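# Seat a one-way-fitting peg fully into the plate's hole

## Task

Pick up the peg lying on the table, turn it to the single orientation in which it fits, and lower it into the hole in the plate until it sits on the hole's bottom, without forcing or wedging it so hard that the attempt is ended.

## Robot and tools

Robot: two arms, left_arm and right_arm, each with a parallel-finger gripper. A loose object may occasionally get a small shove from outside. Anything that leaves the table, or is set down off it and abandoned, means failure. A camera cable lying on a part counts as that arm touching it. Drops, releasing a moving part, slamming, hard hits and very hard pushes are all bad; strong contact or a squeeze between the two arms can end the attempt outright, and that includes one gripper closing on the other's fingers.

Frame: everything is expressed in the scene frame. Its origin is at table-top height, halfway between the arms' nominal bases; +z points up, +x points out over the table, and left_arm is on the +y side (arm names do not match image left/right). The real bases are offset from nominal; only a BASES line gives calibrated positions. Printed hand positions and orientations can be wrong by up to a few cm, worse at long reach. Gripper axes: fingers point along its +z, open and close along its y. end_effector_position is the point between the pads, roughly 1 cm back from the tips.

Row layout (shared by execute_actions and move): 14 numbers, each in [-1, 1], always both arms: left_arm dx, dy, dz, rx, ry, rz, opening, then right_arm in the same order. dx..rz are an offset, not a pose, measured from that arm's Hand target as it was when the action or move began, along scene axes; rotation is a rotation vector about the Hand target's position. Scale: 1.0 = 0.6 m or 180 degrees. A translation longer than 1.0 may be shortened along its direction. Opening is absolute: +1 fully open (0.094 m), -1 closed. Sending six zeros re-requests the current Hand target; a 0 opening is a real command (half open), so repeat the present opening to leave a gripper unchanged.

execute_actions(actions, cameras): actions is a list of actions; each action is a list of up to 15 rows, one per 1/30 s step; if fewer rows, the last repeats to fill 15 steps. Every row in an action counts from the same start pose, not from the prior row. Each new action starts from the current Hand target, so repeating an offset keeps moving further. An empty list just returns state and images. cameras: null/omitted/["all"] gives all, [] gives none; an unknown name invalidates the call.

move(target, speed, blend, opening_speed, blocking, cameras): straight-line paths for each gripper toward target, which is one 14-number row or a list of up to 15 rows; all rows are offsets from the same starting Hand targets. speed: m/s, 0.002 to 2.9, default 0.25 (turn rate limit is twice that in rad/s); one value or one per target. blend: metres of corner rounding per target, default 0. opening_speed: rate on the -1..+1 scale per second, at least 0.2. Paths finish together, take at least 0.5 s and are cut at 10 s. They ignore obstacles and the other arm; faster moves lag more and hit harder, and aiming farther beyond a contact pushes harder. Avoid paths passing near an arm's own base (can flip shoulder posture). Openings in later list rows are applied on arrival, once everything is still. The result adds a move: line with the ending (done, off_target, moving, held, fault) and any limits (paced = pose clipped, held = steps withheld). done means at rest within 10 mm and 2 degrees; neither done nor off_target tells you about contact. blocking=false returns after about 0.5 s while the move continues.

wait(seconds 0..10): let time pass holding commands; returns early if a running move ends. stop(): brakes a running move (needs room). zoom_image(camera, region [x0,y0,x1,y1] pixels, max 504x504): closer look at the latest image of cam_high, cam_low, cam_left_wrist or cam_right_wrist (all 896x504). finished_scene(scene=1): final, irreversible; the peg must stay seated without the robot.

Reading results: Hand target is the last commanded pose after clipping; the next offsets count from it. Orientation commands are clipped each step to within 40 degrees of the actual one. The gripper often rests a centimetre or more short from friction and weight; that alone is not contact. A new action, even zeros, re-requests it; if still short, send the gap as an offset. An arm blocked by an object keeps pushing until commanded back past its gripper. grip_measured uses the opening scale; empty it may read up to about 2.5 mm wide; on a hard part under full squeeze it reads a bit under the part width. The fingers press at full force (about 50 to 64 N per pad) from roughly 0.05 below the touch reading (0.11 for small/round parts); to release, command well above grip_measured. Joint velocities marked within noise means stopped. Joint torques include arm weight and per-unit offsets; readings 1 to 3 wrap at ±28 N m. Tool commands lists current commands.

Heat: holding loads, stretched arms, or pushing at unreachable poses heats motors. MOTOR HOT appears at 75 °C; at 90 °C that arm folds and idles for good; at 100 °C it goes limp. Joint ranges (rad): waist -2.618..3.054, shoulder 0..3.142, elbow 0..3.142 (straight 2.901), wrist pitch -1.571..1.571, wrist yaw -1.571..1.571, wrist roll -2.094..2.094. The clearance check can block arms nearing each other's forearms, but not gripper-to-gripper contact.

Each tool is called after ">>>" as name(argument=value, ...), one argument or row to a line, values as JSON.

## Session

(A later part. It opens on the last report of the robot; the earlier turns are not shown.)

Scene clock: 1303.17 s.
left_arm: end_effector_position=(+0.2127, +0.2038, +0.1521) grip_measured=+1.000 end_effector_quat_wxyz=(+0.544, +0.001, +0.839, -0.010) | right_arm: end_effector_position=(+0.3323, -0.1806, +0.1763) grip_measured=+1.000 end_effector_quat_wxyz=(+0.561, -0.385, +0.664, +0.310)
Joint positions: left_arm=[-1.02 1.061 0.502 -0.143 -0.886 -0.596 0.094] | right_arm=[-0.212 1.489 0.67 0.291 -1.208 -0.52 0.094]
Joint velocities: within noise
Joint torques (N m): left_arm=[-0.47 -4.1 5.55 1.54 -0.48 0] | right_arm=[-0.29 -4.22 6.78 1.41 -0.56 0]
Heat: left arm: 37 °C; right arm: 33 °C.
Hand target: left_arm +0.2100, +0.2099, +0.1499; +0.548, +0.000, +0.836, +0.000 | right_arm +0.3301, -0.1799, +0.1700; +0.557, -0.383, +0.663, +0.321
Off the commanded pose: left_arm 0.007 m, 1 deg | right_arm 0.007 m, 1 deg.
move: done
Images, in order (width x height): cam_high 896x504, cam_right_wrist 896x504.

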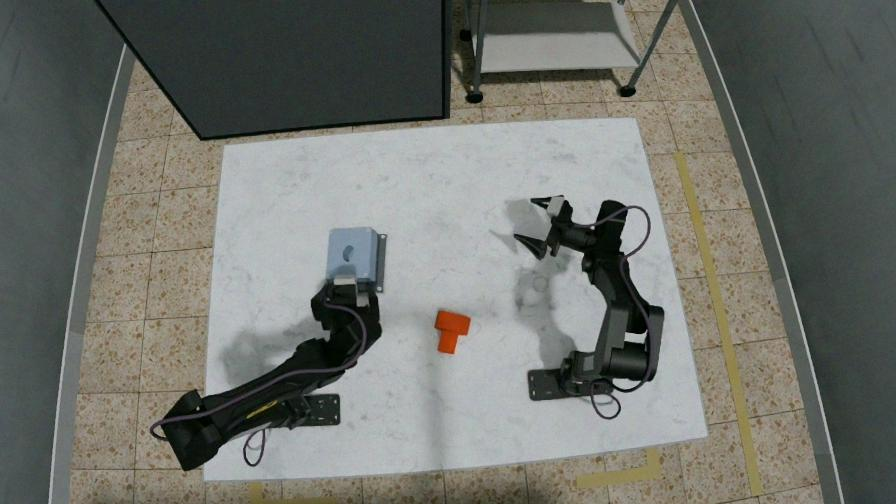

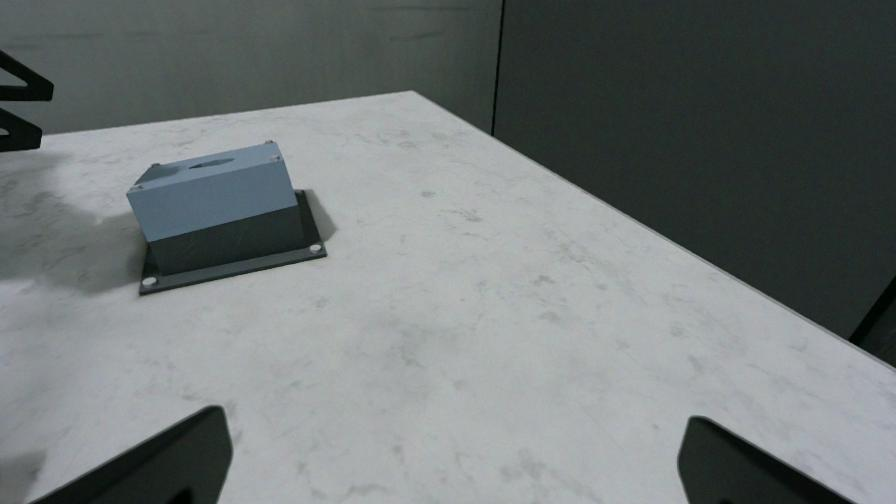

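>>> move(
  target=[-0.0917, -0.4032, -0.0165, 0.0629, 0.3657, -0.0958, 1.0, 0, 0, 0, 0, 0, 0, 1.0],
  speed=0.2,
)

Scene clock: 1312.07 s.
left_arm: end_effector_position=(+0.1568, -0.0402, +0.1487) grip_measured=+1.000 end_effector_quat_wxyz=(+0.029, +0.169, +0.984, -0.038) | right_arm: end_effector_position=(+0.3324, -0.1806, +0.1764) grip_measured=+1.000 end_effector_quat_wxyz=(+0.561, -0.385, +0.664, +0.310)
Joint positions: left_arm=[-1.099 2.258 2.314 -1.53 -0.002 -0.769 0.094] | right_arm=[-0.212 1.489 0.67 0.292 -1.209 -0.52 0.094]
Joint velocities: within noise
Joint torques (N m): left_arm=[0.42 -11.55 8.12 0.12 0.02 0.03] | right_arm=[-0.28 -4.21 6.76 1.41 -0.54 0]
Heat: left arm: 37 °C; right arm: 34 °C.
Hand target: left_arm +0.1550, -0.0320, +0.1403; +0.000, +0.170, +0.985, +0.000 | right_arm +0.3301, -0.1799, +0.1700; +0.557, -0.383, +0.663, +0.321
Off the commanded pose: left_arm 0.012 m, 6 deg | right_arm 0.007 m, 1 deg.
joint sent to its limit (left arm) — joint 4 (wrist pitch), lower limit. The joint targets still meet the commanded pose.
move: off_target (left_arm)

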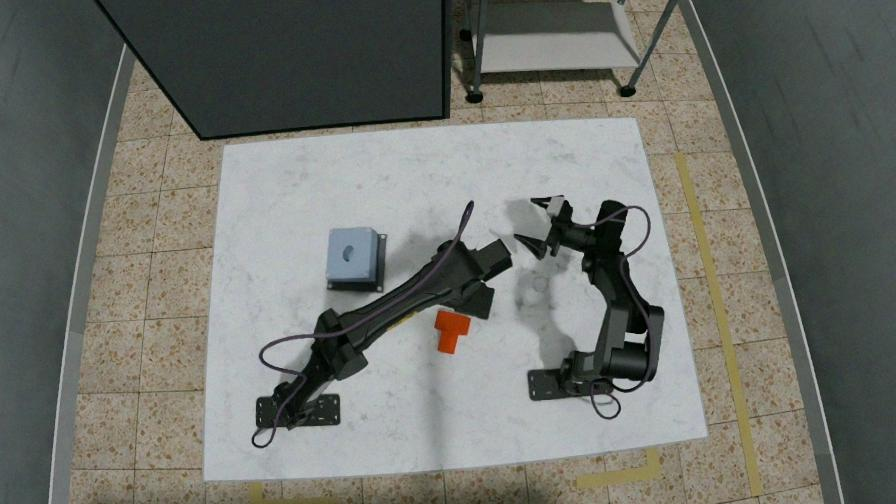

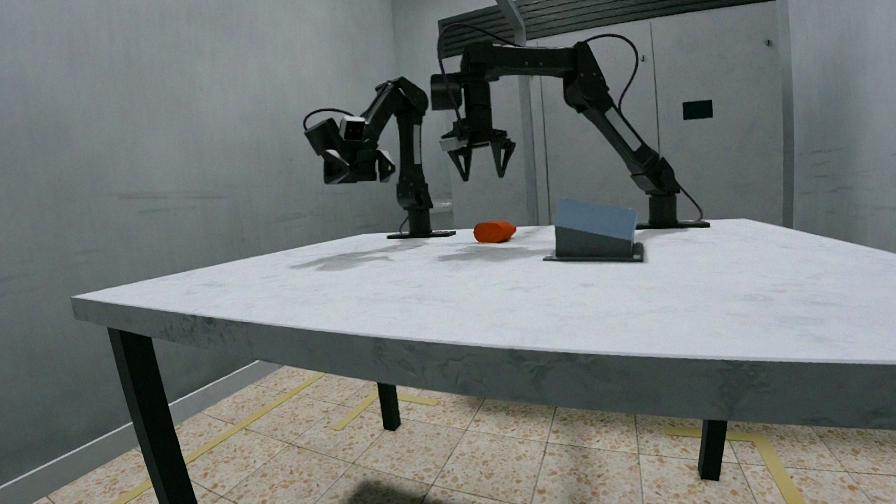

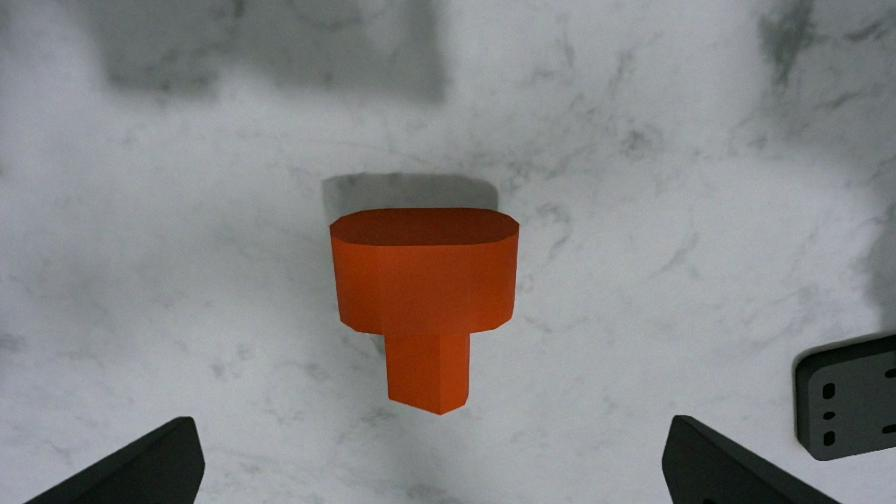

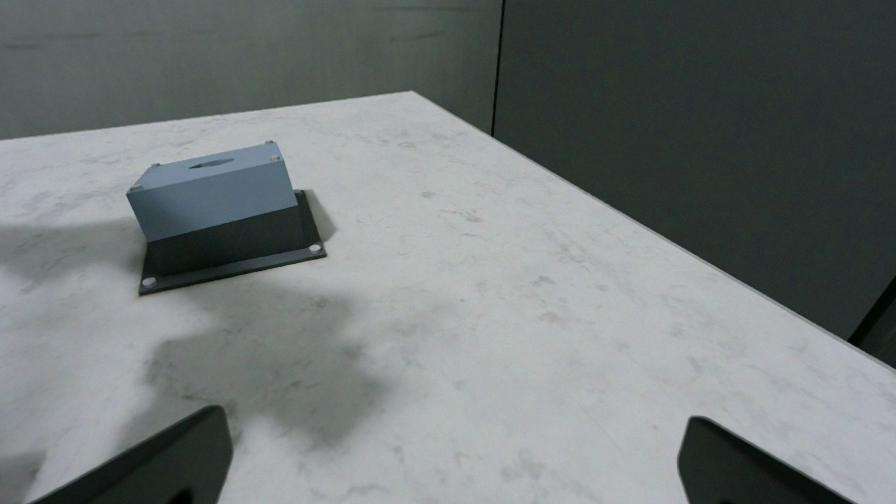

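>>> zoom_image(
  camera="cam_left_wrist",
  region=[310, 190, 550, 430],
)

>>> zoom_image(
  camera="cam_left_wrist",
  region=[370, 320, 490, 430],
)

Scaled by 2.100 from the camera's 896x504 image, which has a finer 1280x720 frame.

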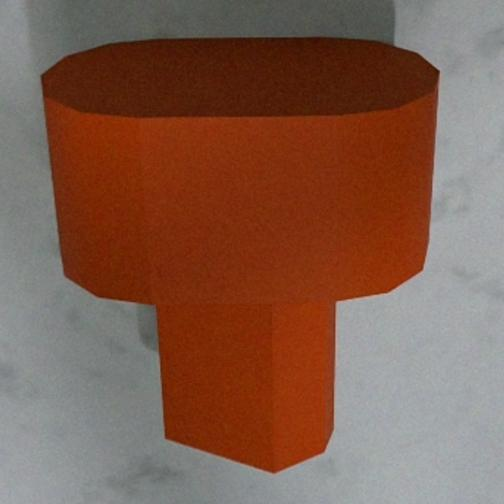

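Scaled by 4.200 from the camera's 896x504 image, which has a finer 1280x720 frame.

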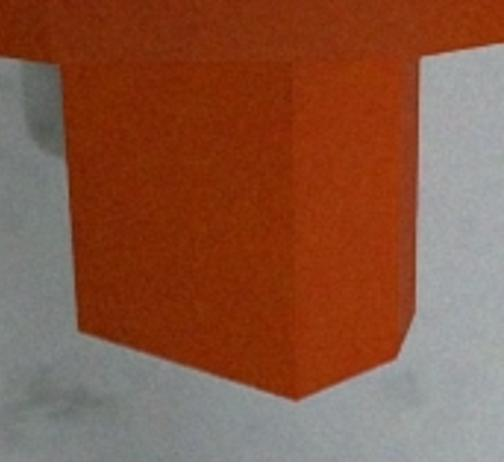

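>>> zoom_image(
  camera="cam_left_wrist",
  region=[0, 380, 240, 504],
)

>>> zoom_image(
  camera="cam_left_wrist",
  region=[640, 380, 880, 504],
)

Scaled by 2.100 from the camera's 896x504 image, which has a finer 1280x720 frame.

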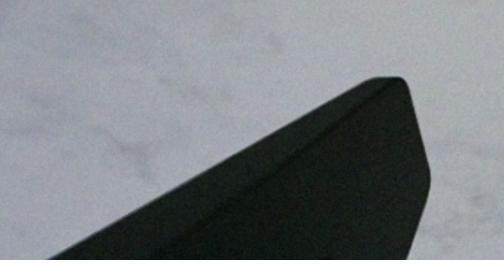

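Scaled by 2.100 from the camera's 896x504 image, which has a finer 1280x720 frame.

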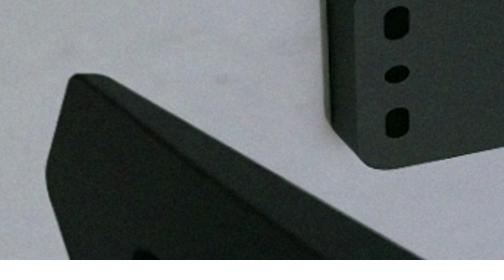

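>>> move(
  target=[0, 0, -0.0833, 0, 0, 0, 1.0, 0, 0, 0, 0, 0, 0, 1.0],
  speed=0.15,
  cameras=["cam_left_wrist", "cam_low"],
)

>>> zoom_image(
  camera="cam_left_wrist",
  region=[280, 160, 580, 460],
)

Scene clock: 1666.27 s.
left_arm: end_effector_position=(+0.1552, -0.0374, +0.1049) grip_measured=+1.000 end_effector_quat_wxyz=(+0.014, +0.170, +0.985, -0.018) | right_arm: end_effector_position=(+0.3324, -0.1806, +0.1765) grip_measured=+1.000 end_effector_quat_wxyz=(+0.561, -0.385, +0.664, +0.310)
Joint positions: left_arm=[-1.099 2.258 2.139 -1.405 -0.001 -0.769 0.094] | right_arm=[-0.212 1.489 0.67 0.293 -1.209 -0.52 0.094]
Joint velocities: within noise
Joint torques (N m): left_arm=[0.42 -12.21 5.34 0.44 0.01 0.04] | right_arm=[-0.28 -4.21 6.75 1.41 -0.54 0.01]
Heat: left arm: 55 °C; right arm: 40 °C.
Hand target: left_arm +0.1550, -0.0320, +0.0903; +0.000, +0.170, +0.985, +0.000 | right_arm +0.3301, -0.1799, +0.1700; +0.557, -0.383, +0.663, +0.321
Off the commanded pose: left_arm 0.016 m, 3 deg | right_arm 0.007 m, 1 deg.
move: off_target (left_arm)
Images, in order (width x height): cam_low 896x504, cam_left_wrist 896x504.

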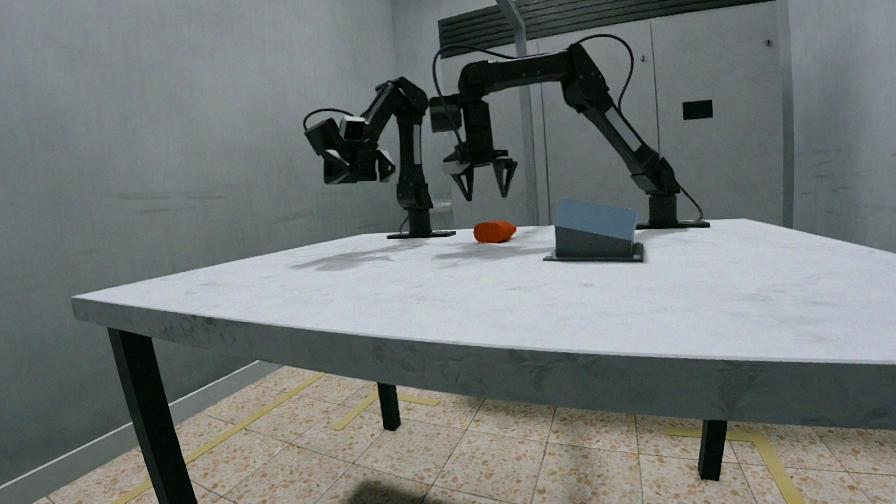

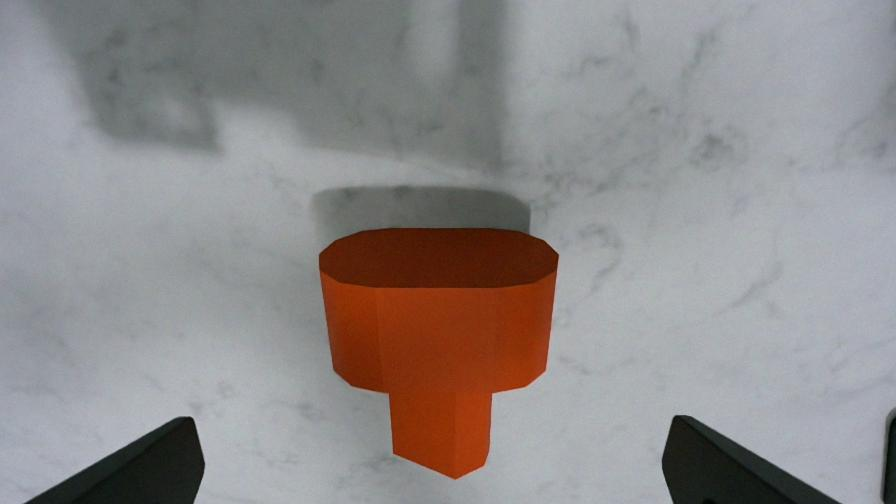

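Scaled by 1.680 from the camera's 896x504 image, which has a finer 1280x720 frame.

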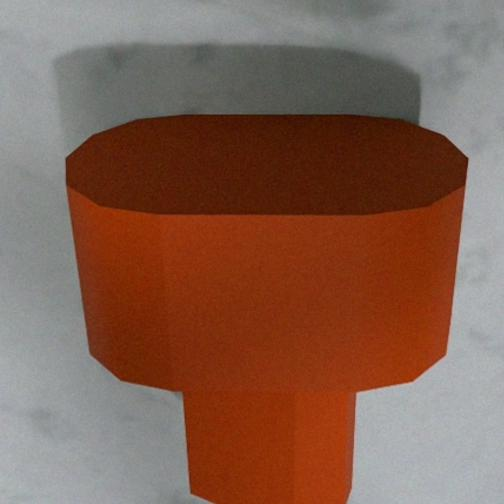

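>>> move(
  target=[-0.0125, -0.0005, -0.067, 0, 0, 0, 1.0, 0, 0, 0, 0, 0, 0, 1.0],
  speed=0.15,
  cameras=["cam_left_wrist"],
)

Scene clock: 1741.57 s.
left_arm: end_effector_position=(+0.1544, -0.0359, +0.0591) grip_measured=+1.000 end_effector_quat_wxyz=(+0.010, +0.168, +0.986, -0.014) | right_arm: end_effector_position=(+0.3324, -0.1805, +0.1766) grip_measured=+1.000 end_effector_quat_wxyz=(+0.561, -0.385, +0.664, +0.310)
Joint positions: left_arm=[-1.099 2.258 1.958 -1.236 0 -0.772 0.094] | right_arm=[-0.212 1.489 0.67 0.293 -1.209 -0.52 0.094]
Joint velocities: within noise
Joint torques (N m): left_arm=[-0.75 -13.48 5.26 0.43 0.01 -0.08] | right_arm=[-0.29 -4.22 6.76 1.4 -0.54 0.01]
Heat: left arm: 60 °C; right arm: 40 °C.
Hand target: left_arm +0.1475, -0.0323, +0.0500; +0.000, +0.170, +0.985, +0.000 | right_arm +0.3300, -0.1799, +0.1701; +0.557, -0.383, +0.663, +0.321
Off the commanded pose: left_arm 0.012 m, 2 deg | right_arm 0.007 m, 1 deg.
move: off_target (left_arm)
Images, in order (width x height): cam_left_wrist 896x504.

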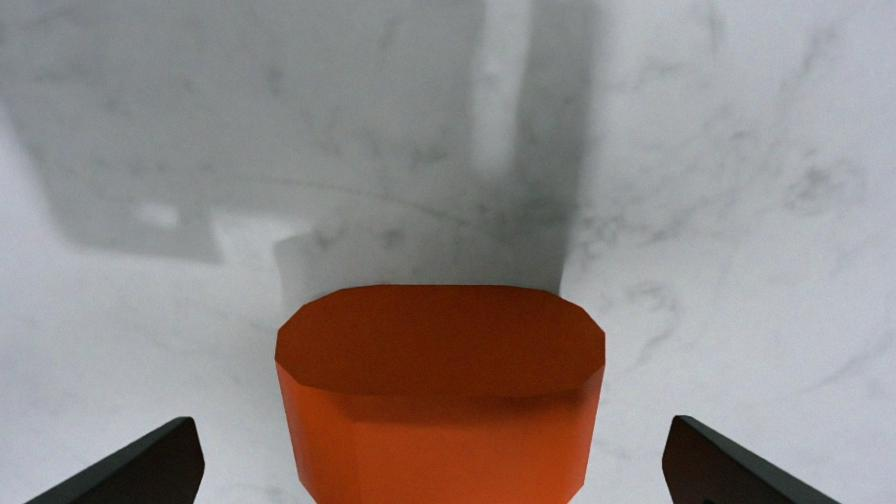

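>>> move(
  target=[-0.018, 0.0, -0.01, 0, 0, 0, 1.0, 0, 0, 0, 0, 0, 0, 1.0],
  speed=0.15,
  cameras=["cam_left_wrist"],
)

Scene clock: 1756.63 s.
left_arm: end_effector_position=(+0.1414, -0.0367, +0.0461) grip_measured=+1.000 end_effector_quat_wxyz=(+0.005, +0.171, +0.985, -0.008) | right_arm: end_effector_position=(+0.3324, -0.1805, +0.1766) grip_measured=+1.000 end_effector_quat_wxyz=(+0.561, -0.385, +0.664, +0.310)
Joint positions: left_arm=[-1.125 2.258 1.907 -1.2 0 -0.794 0.094] | right_arm=[-0.212 1.489 0.67 0.293 -1.209 -0.52 0.094]
Joint velocities: within noise
Joint torques (N m): left_arm=[-0.4 -14.94 5.03 0.42 0 -0.06] | right_arm=[-0.28 -4.22 6.76 1.4 -0.54 0.01]
Heat: left arm: 63 °C; right arm: 40 °C.
Hand target: left_arm +0.1367, -0.0323, +0.0440; +0.000, +0.170, +0.986, +0.000 | right_arm +0.3300, -0.1799, +0.1701; +0.557, -0.383, +0.663, +0.321
Off the commanded pose: left_arm 0.007 m, 1 deg | right_arm 0.007 m, 1 deg.
move: done
Images, in order (width x height): cam_left_wrist 896x504.

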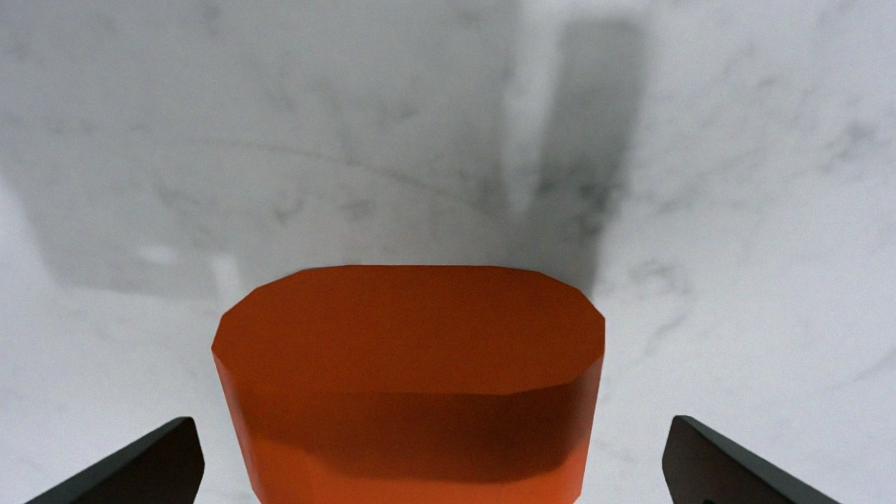

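>>> execute_actions(
  actions=[],
  cameras=["cam_low", "cam_high"],
)

>>> zoom_image(
  camera="cam_low",
  region=[420, 130, 560, 260],
)

>>> zoom_image(
  camera="cam_high",
  region=[400, 240, 530, 370],
)

Scene clock: 1863.60 s.
left_arm: end_effector_position=(+0.1416, -0.0369, +0.0461) grip_measured=+1.000 end_effector_quat_wxyz=(+0.005, +0.170, +0.985, -0.008) | right_arm: end_effector_position=(+0.3324, -0.1805, +0.1766) grip_measured=+1.000 end_effector_quat_wxyz=(+0.561, -0.385, +0.664, +0.310)
Joint positions: left_arm=[-1.125 2.258 1.907 -1.199 0 -0.794 0.094] | right_arm=[-0.212 1.489 0.67 0.293 -1.209 -0.52 0.094]
Joint velocities: within noise
Joint torques (N m): left_arm=[-0.39 -14.95 5.05 0.4 0 -0.09] | right_arm=[-0.28 -4.22 6.76 1.4 -0.54 0]
Heat: left arm: 75 °C; right arm: 40 °C. Fold the left arm in close to its base, or ease its load, before you think long.
Hand target: left_arm +0.1367, -0.0323, +0.0440; +0.000, +0.170, +0.986, +0.000 | right_arm +0.3300, -0.1799, +0.1701; +0.557, -0.383, +0.663, +0.321
Tool commands: left_gripper/opening=+1.0 right_gripper/opening=+1.0
Off the commanded pose: left_arm 0.007 m, 1 deg | right_arm 0.007 m, 1 deg.
MOTOR HOT: joint 2 (shoulder) of the left arm reports 75 °C; the controller's stop level is 90 °C. To cool a motor, set the load down, stop pushing, or move to a pose that needs little force.
Images, in order (width x height): cam_high 896x504, cam_low 896x504.

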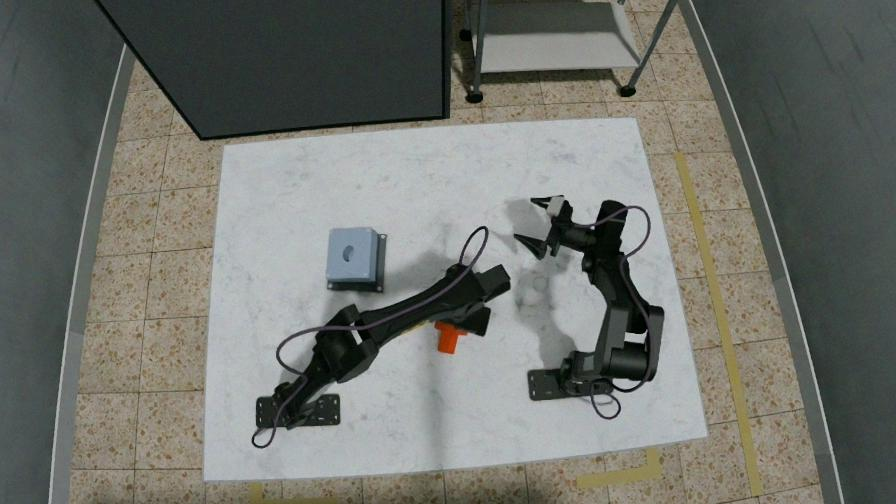

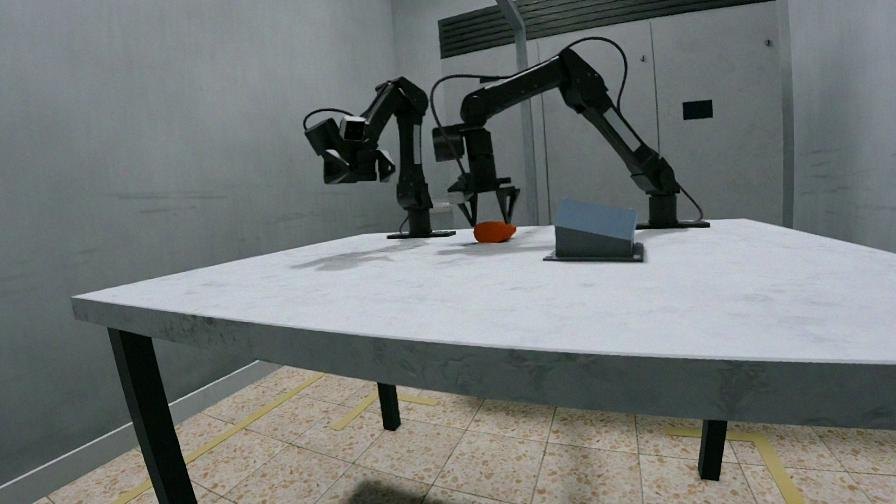

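Scaled by 3.600 from the camera's 896x504 image, which has a finer 1280x720 frame.

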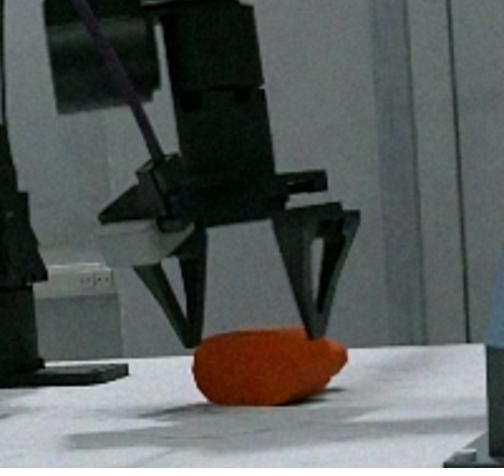

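Scaled by 3.877 from the camera's 896x504 image, which has a finer 1280x720 frame.

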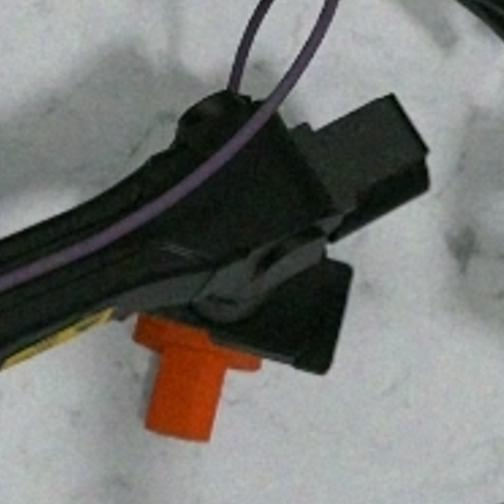

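>>> move(
  target=[
    [0, 0, 0.1667, 0, 0, 0, 1.0, 0, 0, 0, 0, 0, 0, 1.0],
    [0.1222, 0.4038, 0.1767, -0.0629, -0.3657, 0.0958, 1.0, 0, 0, 0, 0, 0, 0, 1.0],
  ],
  speed=0.3,
  cameras=["cam_left_wrist"],
)

Scene clock: 1886.20 s.
left_arm: end_effector_position=(+0.2097, +0.2004, +0.1502) grip_measured=+1.000 end_effector_quat_wxyz=(+0.542, +0.008, +0.840, -0.012) | right_arm: end_effector_position=(+0.3324, -0.1805, +0.1766) grip_measured=+1.000 end_effector_quat_wxyz=(+0.561, -0.385, +0.664, +0.310)
Joint positions: left_arm=[-1.036 1.063 0.5 -0.146 -0.886 -0.598 0.094] | right_arm=[-0.212 1.489 0.67 0.293 -1.209 -0.52 0.094]
Joint velocities: within noise
Joint torques (N m): left_arm=[0.7 -4.31 5.72 1.56 -0.48 0.02] | right_arm=[-0.29 -4.22 6.75 1.4 -0.54 0.01]
Heat: left arm: 73 °C; right arm: 40 °C. Fold the left arm in close to its base, or ease its load, before you think long.
Hand target: left_arm +0.2100, +0.2101, +0.1499; +0.548, +0.000, +0.836, +0.000 | right_arm +0.3300, -0.1799, +0.1701; +0.557, -0.383, +0.663, +0.321
Off the commanded pose: left_arm 0.010 m, 2 deg | right_arm 0.007 m, 1 deg.
MOTOR HOT: still on. Joint 2 (shoulder) of the left arm reports 73 °C.
move: done
Images, in order (width x height): cam_left_wrist 896x504.

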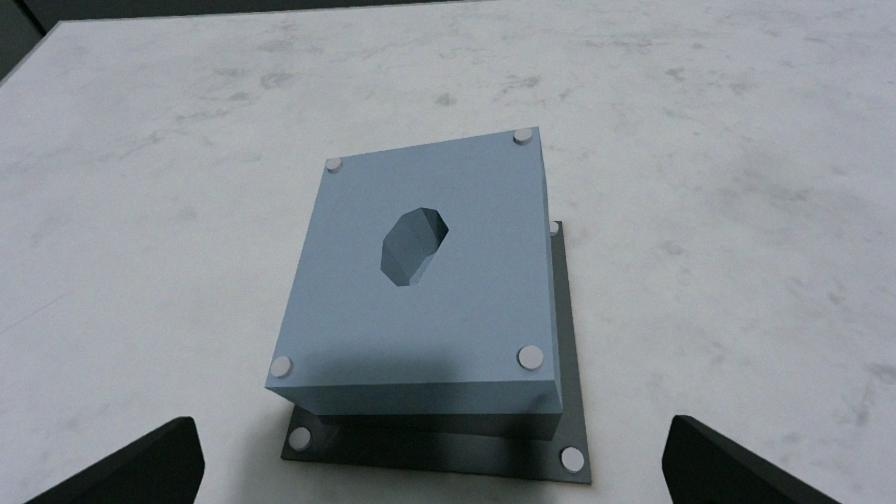

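>>> move(
  target=[0, 0, 0, 0, 0, 0, 0.0, 0, 0, 0, 0, 0, 0, 1.0],
  opening_speed=1.0,
  cameras=["cam_left_wrist"],
)

>>> zoom_image(
  camera="cam_left_wrist",
  region=[240, 380, 640, 504],
)

Scene clock: 2162.10 s.
left_arm: end_effector_position=(+0.2098, +0.2002, +0.1505) grip_measured=+0.002 end_effector_quat_wxyz=(+0.543, +0.008, +0.840, -0.012) | right_arm: end_effector_position=(+0.3324, -0.1805, +0.1766) grip_measured=+1.000 end_effector_quat_wxyz=(+0.561, -0.385, +0.664, +0.310)
Joint positions: left_arm=[-1.036 1.063 0.5 -0.144 -0.887 -0.597 0.047] | right_arm=[-0.212 1.489 0.67 0.293 -1.209 -0.52 0.094]
Joint velocities: within noise
Joint torques (N m): left_arm=[0.69 -4.31 5.68 1.54 -0.48 0.01] | right_arm=[-0.29 -4.22 6.75 1.4 -0.54 0.01]
Heat: left arm: 42 °C; right arm: 40 °C.
Hand target: left_arm +0.2101, +0.2100, +0.1499; +0.548, +0.000, +0.836, +0.000 | right_arm +0.3300, -0.1799, +0.1700; +0.557, -0.383, +0.663, +0.321
Off the commanded pose: left_arm 0.010 m, 2 deg | right_arm 0.007 m, 1 deg.
MOTOR HOT: cleared for the motors of the left arm.
move: done
Images, in order (width x height): cam_left_wrist 896x504.

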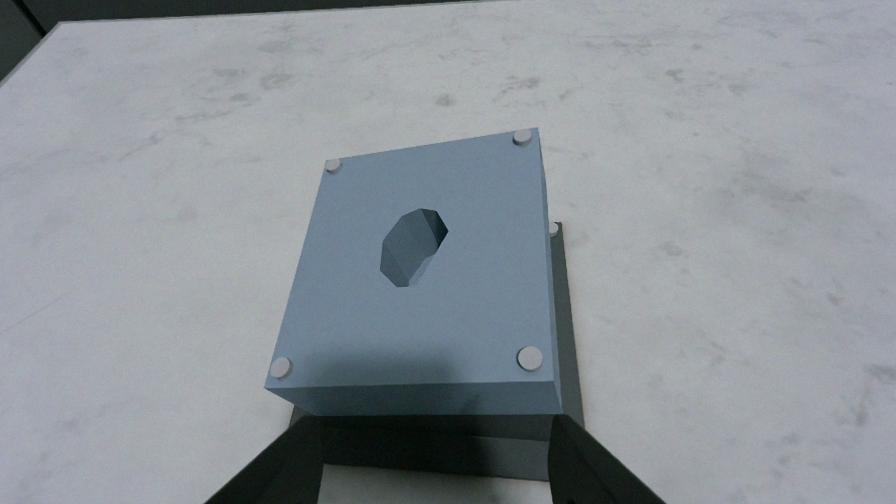

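Scaled by 1.260 from the camera's 896x504 image, which has a finer 1280x720 frame.

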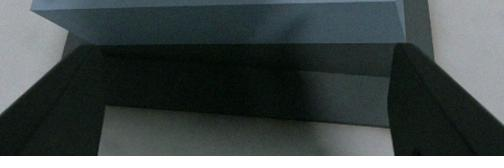

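>>> move(
  target=[0, 0, 0, 0, 0, 0, 0.0, -0.32, 0.289, -0.0333, -0.1654, 0.4469, -0.3623, 1.0],
  speed=0.3,
  cameras=["cam_right_wrist", "cam_low"],
)

>>> zoom_image(
  camera="cam_right_wrist",
  region=[140, 380, 340, 504],
)

>>> zoom_image(
  camera="cam_right_wrist",
  region=[600, 380, 800, 504],
)

Scene clock: 2241.03 s.
left_arm: end_effector_position=(+0.2099, +0.2002, +0.1506) grip_measured=+0.002 end_effector_quat_wxyz=(+0.543, +0.008, +0.840, -0.012) | right_arm: end_effector_position=(+0.1386, -0.0080, +0.1506) grip_measured=+1.000 end_effector_quat_wxyz=(+0.004, +0.165, +0.986, +0.009)
Joint positions: left_arm=[-1.036 1.063 0.5 -0.143 -0.887 -0.597 0.047] | right_arm=[1.034 1.693 1.526 -1.384 0.001 1.352 0.094]
Joint velocities: within noise
Joint torques (N m): left_arm=[0.72 -4.29 5.68 1.55 -0.48 0.01] | right_arm=[0.34 -5.87 9.76 -0.24 0.01 0.09]
Heat: left arm: 40 °C; right arm: 40 °C.
Hand target: left_arm +0.2101, +0.2100, +0.1499; +0.548, +0.000, +0.836, +0.000 | right_arm +0.1380, -0.0064, +0.1500; +0.000, +0.168, +0.986, +0.000
Off the commanded pose: left_arm 0.010 m, 2 deg | right_arm 0.002 m, 1 deg.
move: done
Images, in order (width x height): cam_low 896x504, cam_right_wrist 896x504.

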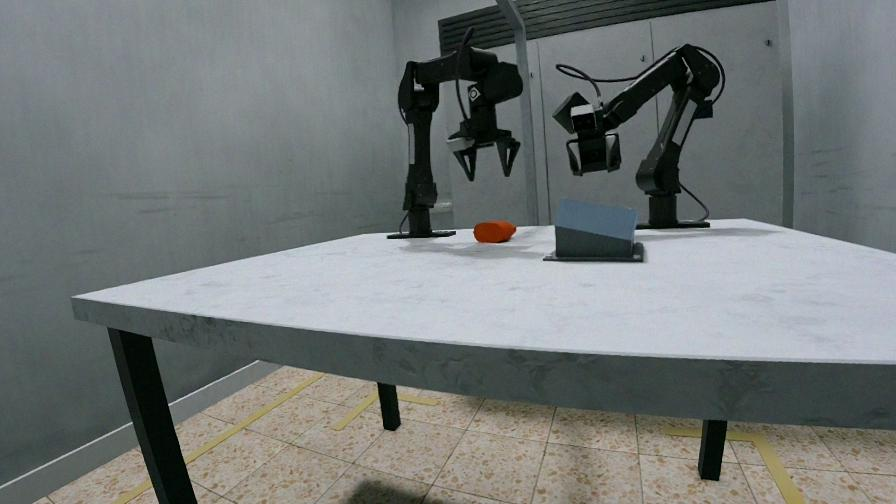

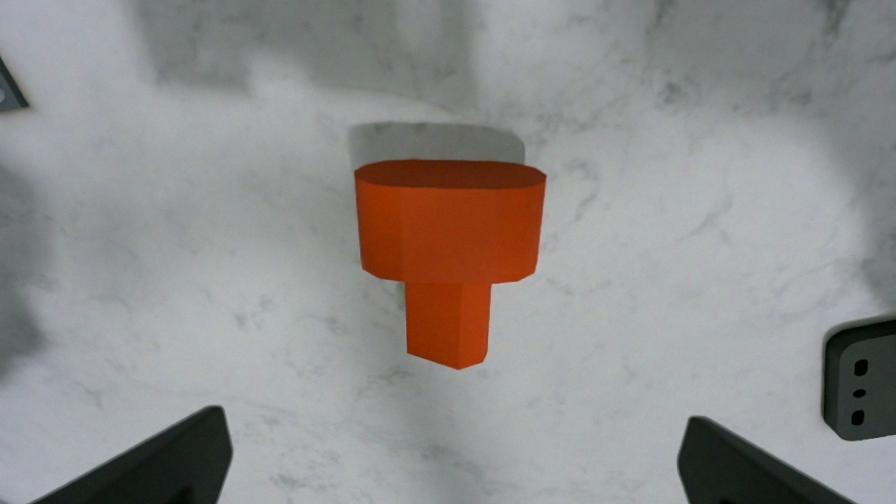

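Scaled by 2.520 from the camera's 896x504 image, which has a finer 1280x720 frame.

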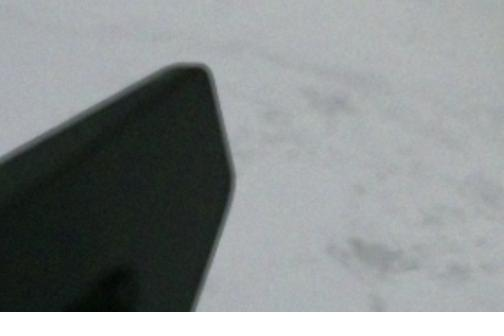

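Scaled by 2.520 from the camera's 896x504 image, which has a finer 1280x720 frame.

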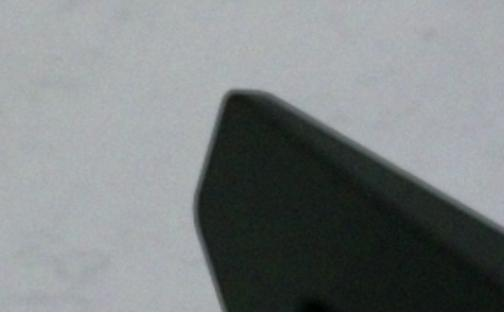

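>>> zoom_image(
  camera="cam_right_wrist",
  region=[340, 145, 560, 385],
)

Scaled by 2.100 from the camera's 896x504 image, which has a finer 1280x720 frame.

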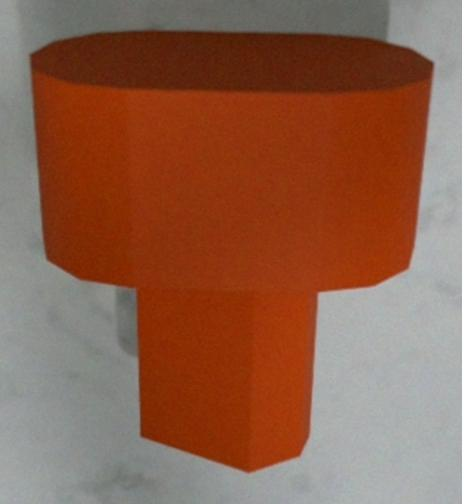

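>>> move(
  target=[0, 0, 0, 0, 0, 0, 0.0, 0.0133, -0.0047, -0.125, 0, 0, 0, 1.0],
  speed=0.15,
  cameras=["cam_right_wrist", "cam_low"],
)

>>> zoom_image(
  camera="cam_right_wrist",
  region=[220, 200, 680, 504],
)

>>> zoom_image(
  camera="cam_low",
  region=[430, 150, 560, 260],
)

Scene clock: 2316.97 s.
left_arm: end_effector_position=(+0.2099, +0.2002, +0.1506) grip_measured=+0.002 end_effector_quat_wxyz=(+0.543, +0.008, +0.840, -0.012) | right_arm: end_effector_position=(+0.1440, -0.0092, +0.0818) grip_measured=+1.000 end_effector_quat_wxyz=(+0.002, +0.169, +0.986, +0.005)
Joint positions: left_arm=[-1.036 1.063 0.5 -0.143 -0.887 -0.597 0.047] | right_arm=[1.017 1.724 1.287 -1.123 0 1.343 0.094]
Joint velocities: within noise
Joint torques (N m): left_arm=[0.72 -4.29 5.68 1.55 -0.48 0.01] | right_arm=[-0.47 -6.39 6.95 0.07 0.01 -0.07]
Heat: left arm: 39 °C; right arm: 34 °C.
Hand target: left_arm +0.2101, +0.2100, +0.1499; +0.548, +0.000, +0.836, +0.000 | right_arm +0.1460, -0.0093, +0.0751; +0.000, +0.168, +0.986, +0.000
Off the commanded pose: left_arm 0.010 m, 2 deg | right_arm 0.007 m, 1 deg.
move: done
Images, in order (width x height): cam_low 896x504, cam_right_wrist 896x504.

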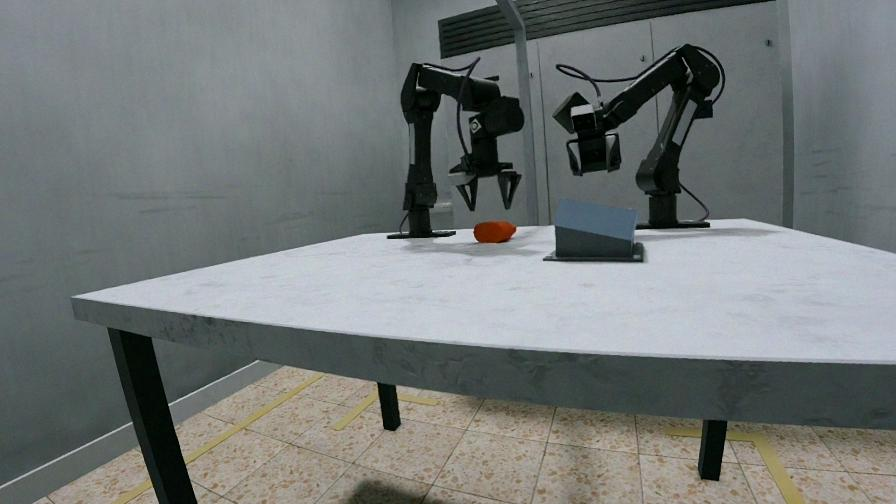

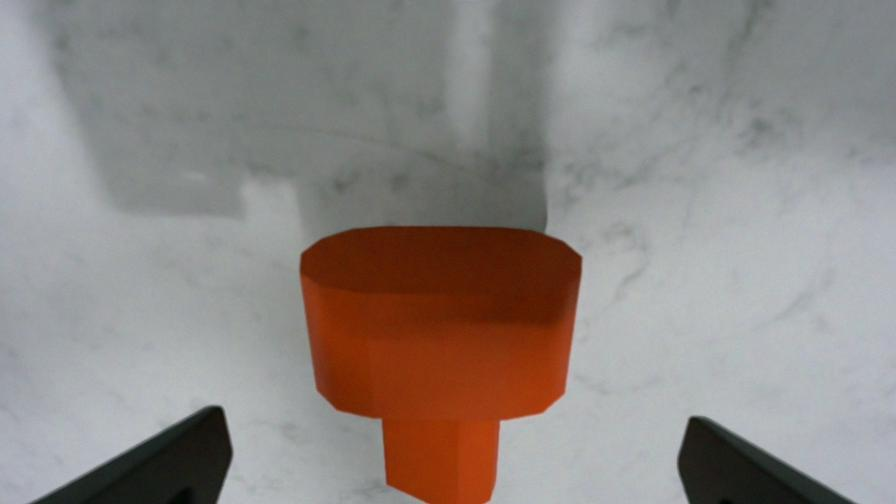

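Scaled by 1.096 from the camera's 896x504 image, which has a finer 1280x720 frame.

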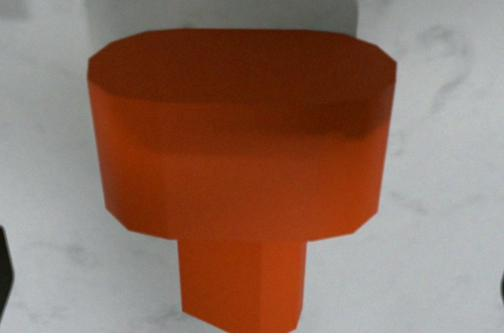

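Scaled by 3.877 from the camera's 896x504 image, which has a finer 1280x720 frame.

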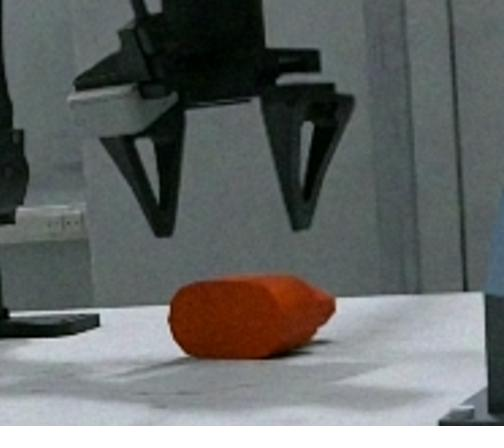

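>>> move(
  target=[0, 0, 0, 0, 0, 0, 0.0, 0.0147, 0.0043, -0.0363, 0, 0, 0, 1.0],
  speed=0.15,
  cameras=["cam_right_wrist", "cam_low"],
)

>>> zoom_image(
  camera="cam_low",
  region=[430, 150, 560, 260],
)

Scene clock: 2354.93 s.
left_arm: end_effector_position=(+0.2099, +0.2002, +0.1506) grip_measured=+0.002 end_effector_quat_wxyz=(+0.543, +0.008, +0.840, -0.012) | right_arm: end_effector_position=(+0.1533, -0.0055, +0.0616) grip_measured=+1.000 end_effector_quat_wxyz=(+0.003, +0.169, +0.986, +0.007)
Joint positions: left_arm=[-1.036 1.063 0.5 -0.143 -0.887 -0.597 0.047] | right_arm=[0.998 1.768 1.257 -1.044 -0.001 1.325 0.094]
Joint velocities: within noise
Joint torques (N m): left_arm=[0.7 -4.3 5.68 1.55 -0.48 0] | right_arm=[-0.49 -6.48 6.67 0.11 0.01 -0.07]
Heat: left arm: 38 °C; right arm: 33 °C.
Hand target: left_arm +0.2101, +0.2100, +0.1499; +0.548, +0.000, +0.836, +0.000 | right_arm +0.1549, -0.0067, +0.0533; +0.000, +0.168, +0.986, +0.000
Off the commanded pose: left_arm 0.010 m, 2 deg | right_arm 0.009 m, 1 deg.
move: done
Images, in order (width x height): cam_low 896x504, cam_right_wrist 896x504.

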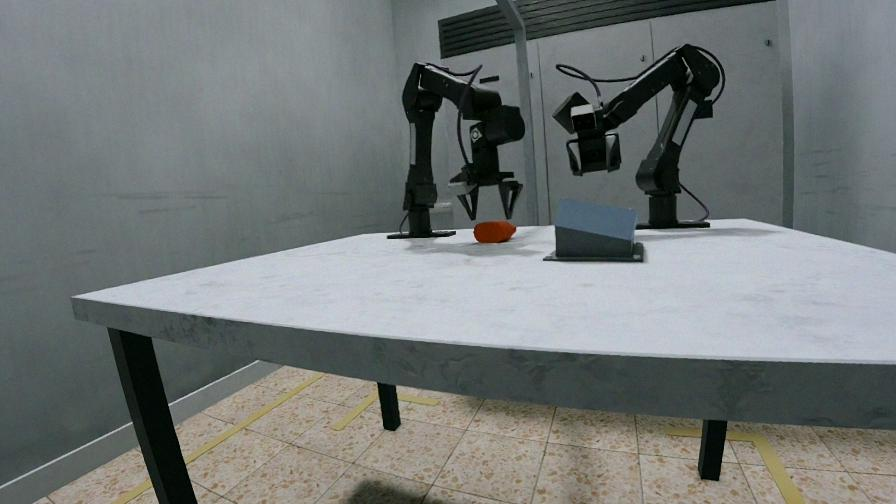

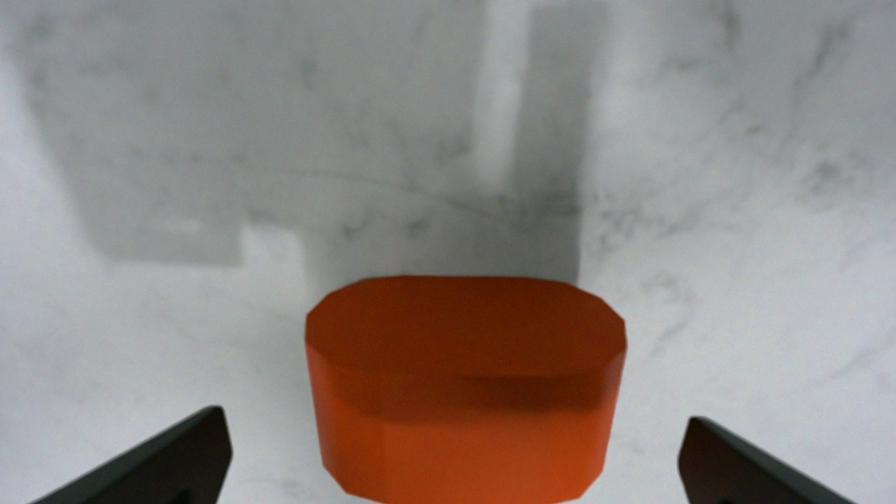

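Scaled by 3.877 from the camera's 896x504 image, which has a finer 1280x720 frame.

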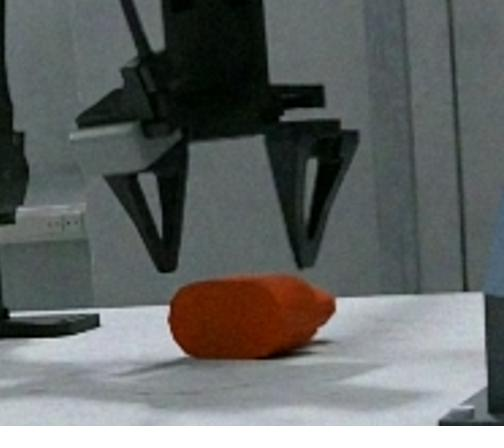

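>>> move(
  target=[0, 0, 0, 0, 0, 0, 0.0, -0.0008, -0.0023, -0.039, 0, 0, 0, 1.0],
  speed=0.1,
  cameras=["cam_right_wrist", "cam_low"],
)

>>> zoom_image(
  camera="cam_low",
  region=[430, 150, 560, 260],
)

>>> zoom_image(
  camera="cam_right_wrist",
  region=[200, 300, 700, 504],
)

Scene clock: 2388.33 s.
left_arm: end_effector_position=(+0.2099, +0.2002, +0.1506) grip_measured=+0.002 end_effector_quat_wxyz=(+0.543, +0.008, +0.840, -0.012) | right_arm: end_effector_position=(+0.1528, -0.0062, +0.0383) grip_measured=+1.000 end_effector_quat_wxyz=(+0.003, +0.168, +0.986, +0.007)
Joint positions: left_arm=[-1.036 1.063 0.5 -0.143 -0.887 -0.597 0.047] | right_arm=[0.998 1.792 1.19 -0.952 -0.001 1.323 0.094]
Joint velocities: within noise
Joint torques (N m): left_arm=[0.69 -4.31 5.7 1.54 -0.47 0.01] | right_arm=[-0.57 -6.48 6.48 0.12 0.01 -0.07]
Heat: left arm: 38 °C; right arm: 32 °C.
Hand target: left_arm +0.2101, +0.2100, +0.1499; +0.548, +0.000, +0.836, +0.000 | right_arm +0.1544, -0.0082, +0.0298; +0.000, +0.168, +0.986, +0.000
Off the commanded pose: left_arm 0.010 m, 2 deg | right_arm 0.009 m, 1 deg.
move: done
Images, in order (width x height): cam_low 896x504, cam_right_wrist 896x504.

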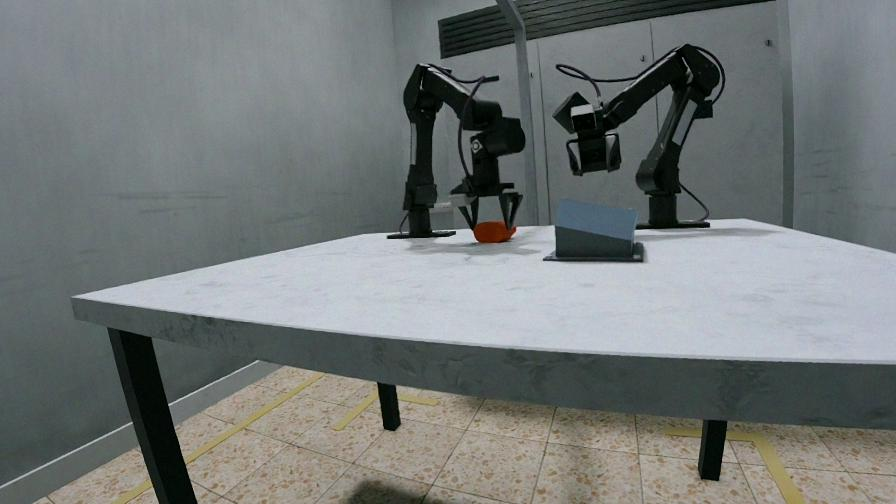

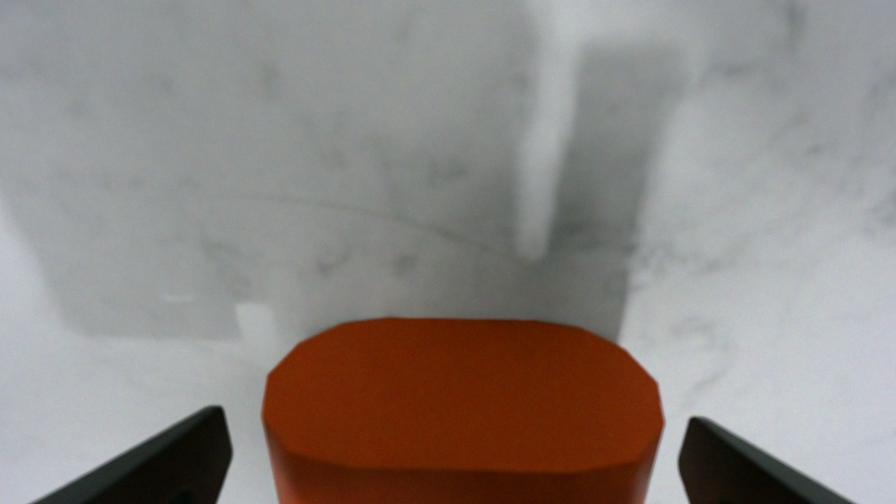

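Scaled by 3.877 from the camera's 896x504 image, which has a finer 1280x720 frame.

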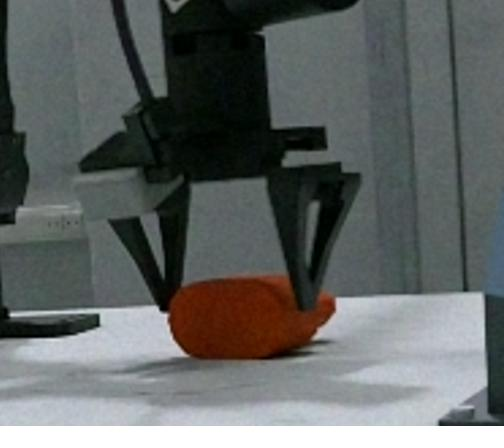

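Scaled by 1.008 from the camera's 896x504 image, which has a finer 1280x720 frame.

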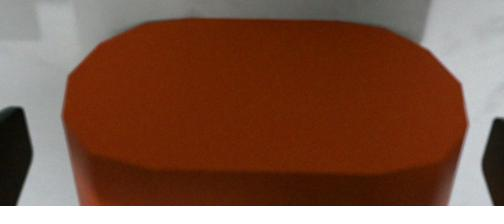

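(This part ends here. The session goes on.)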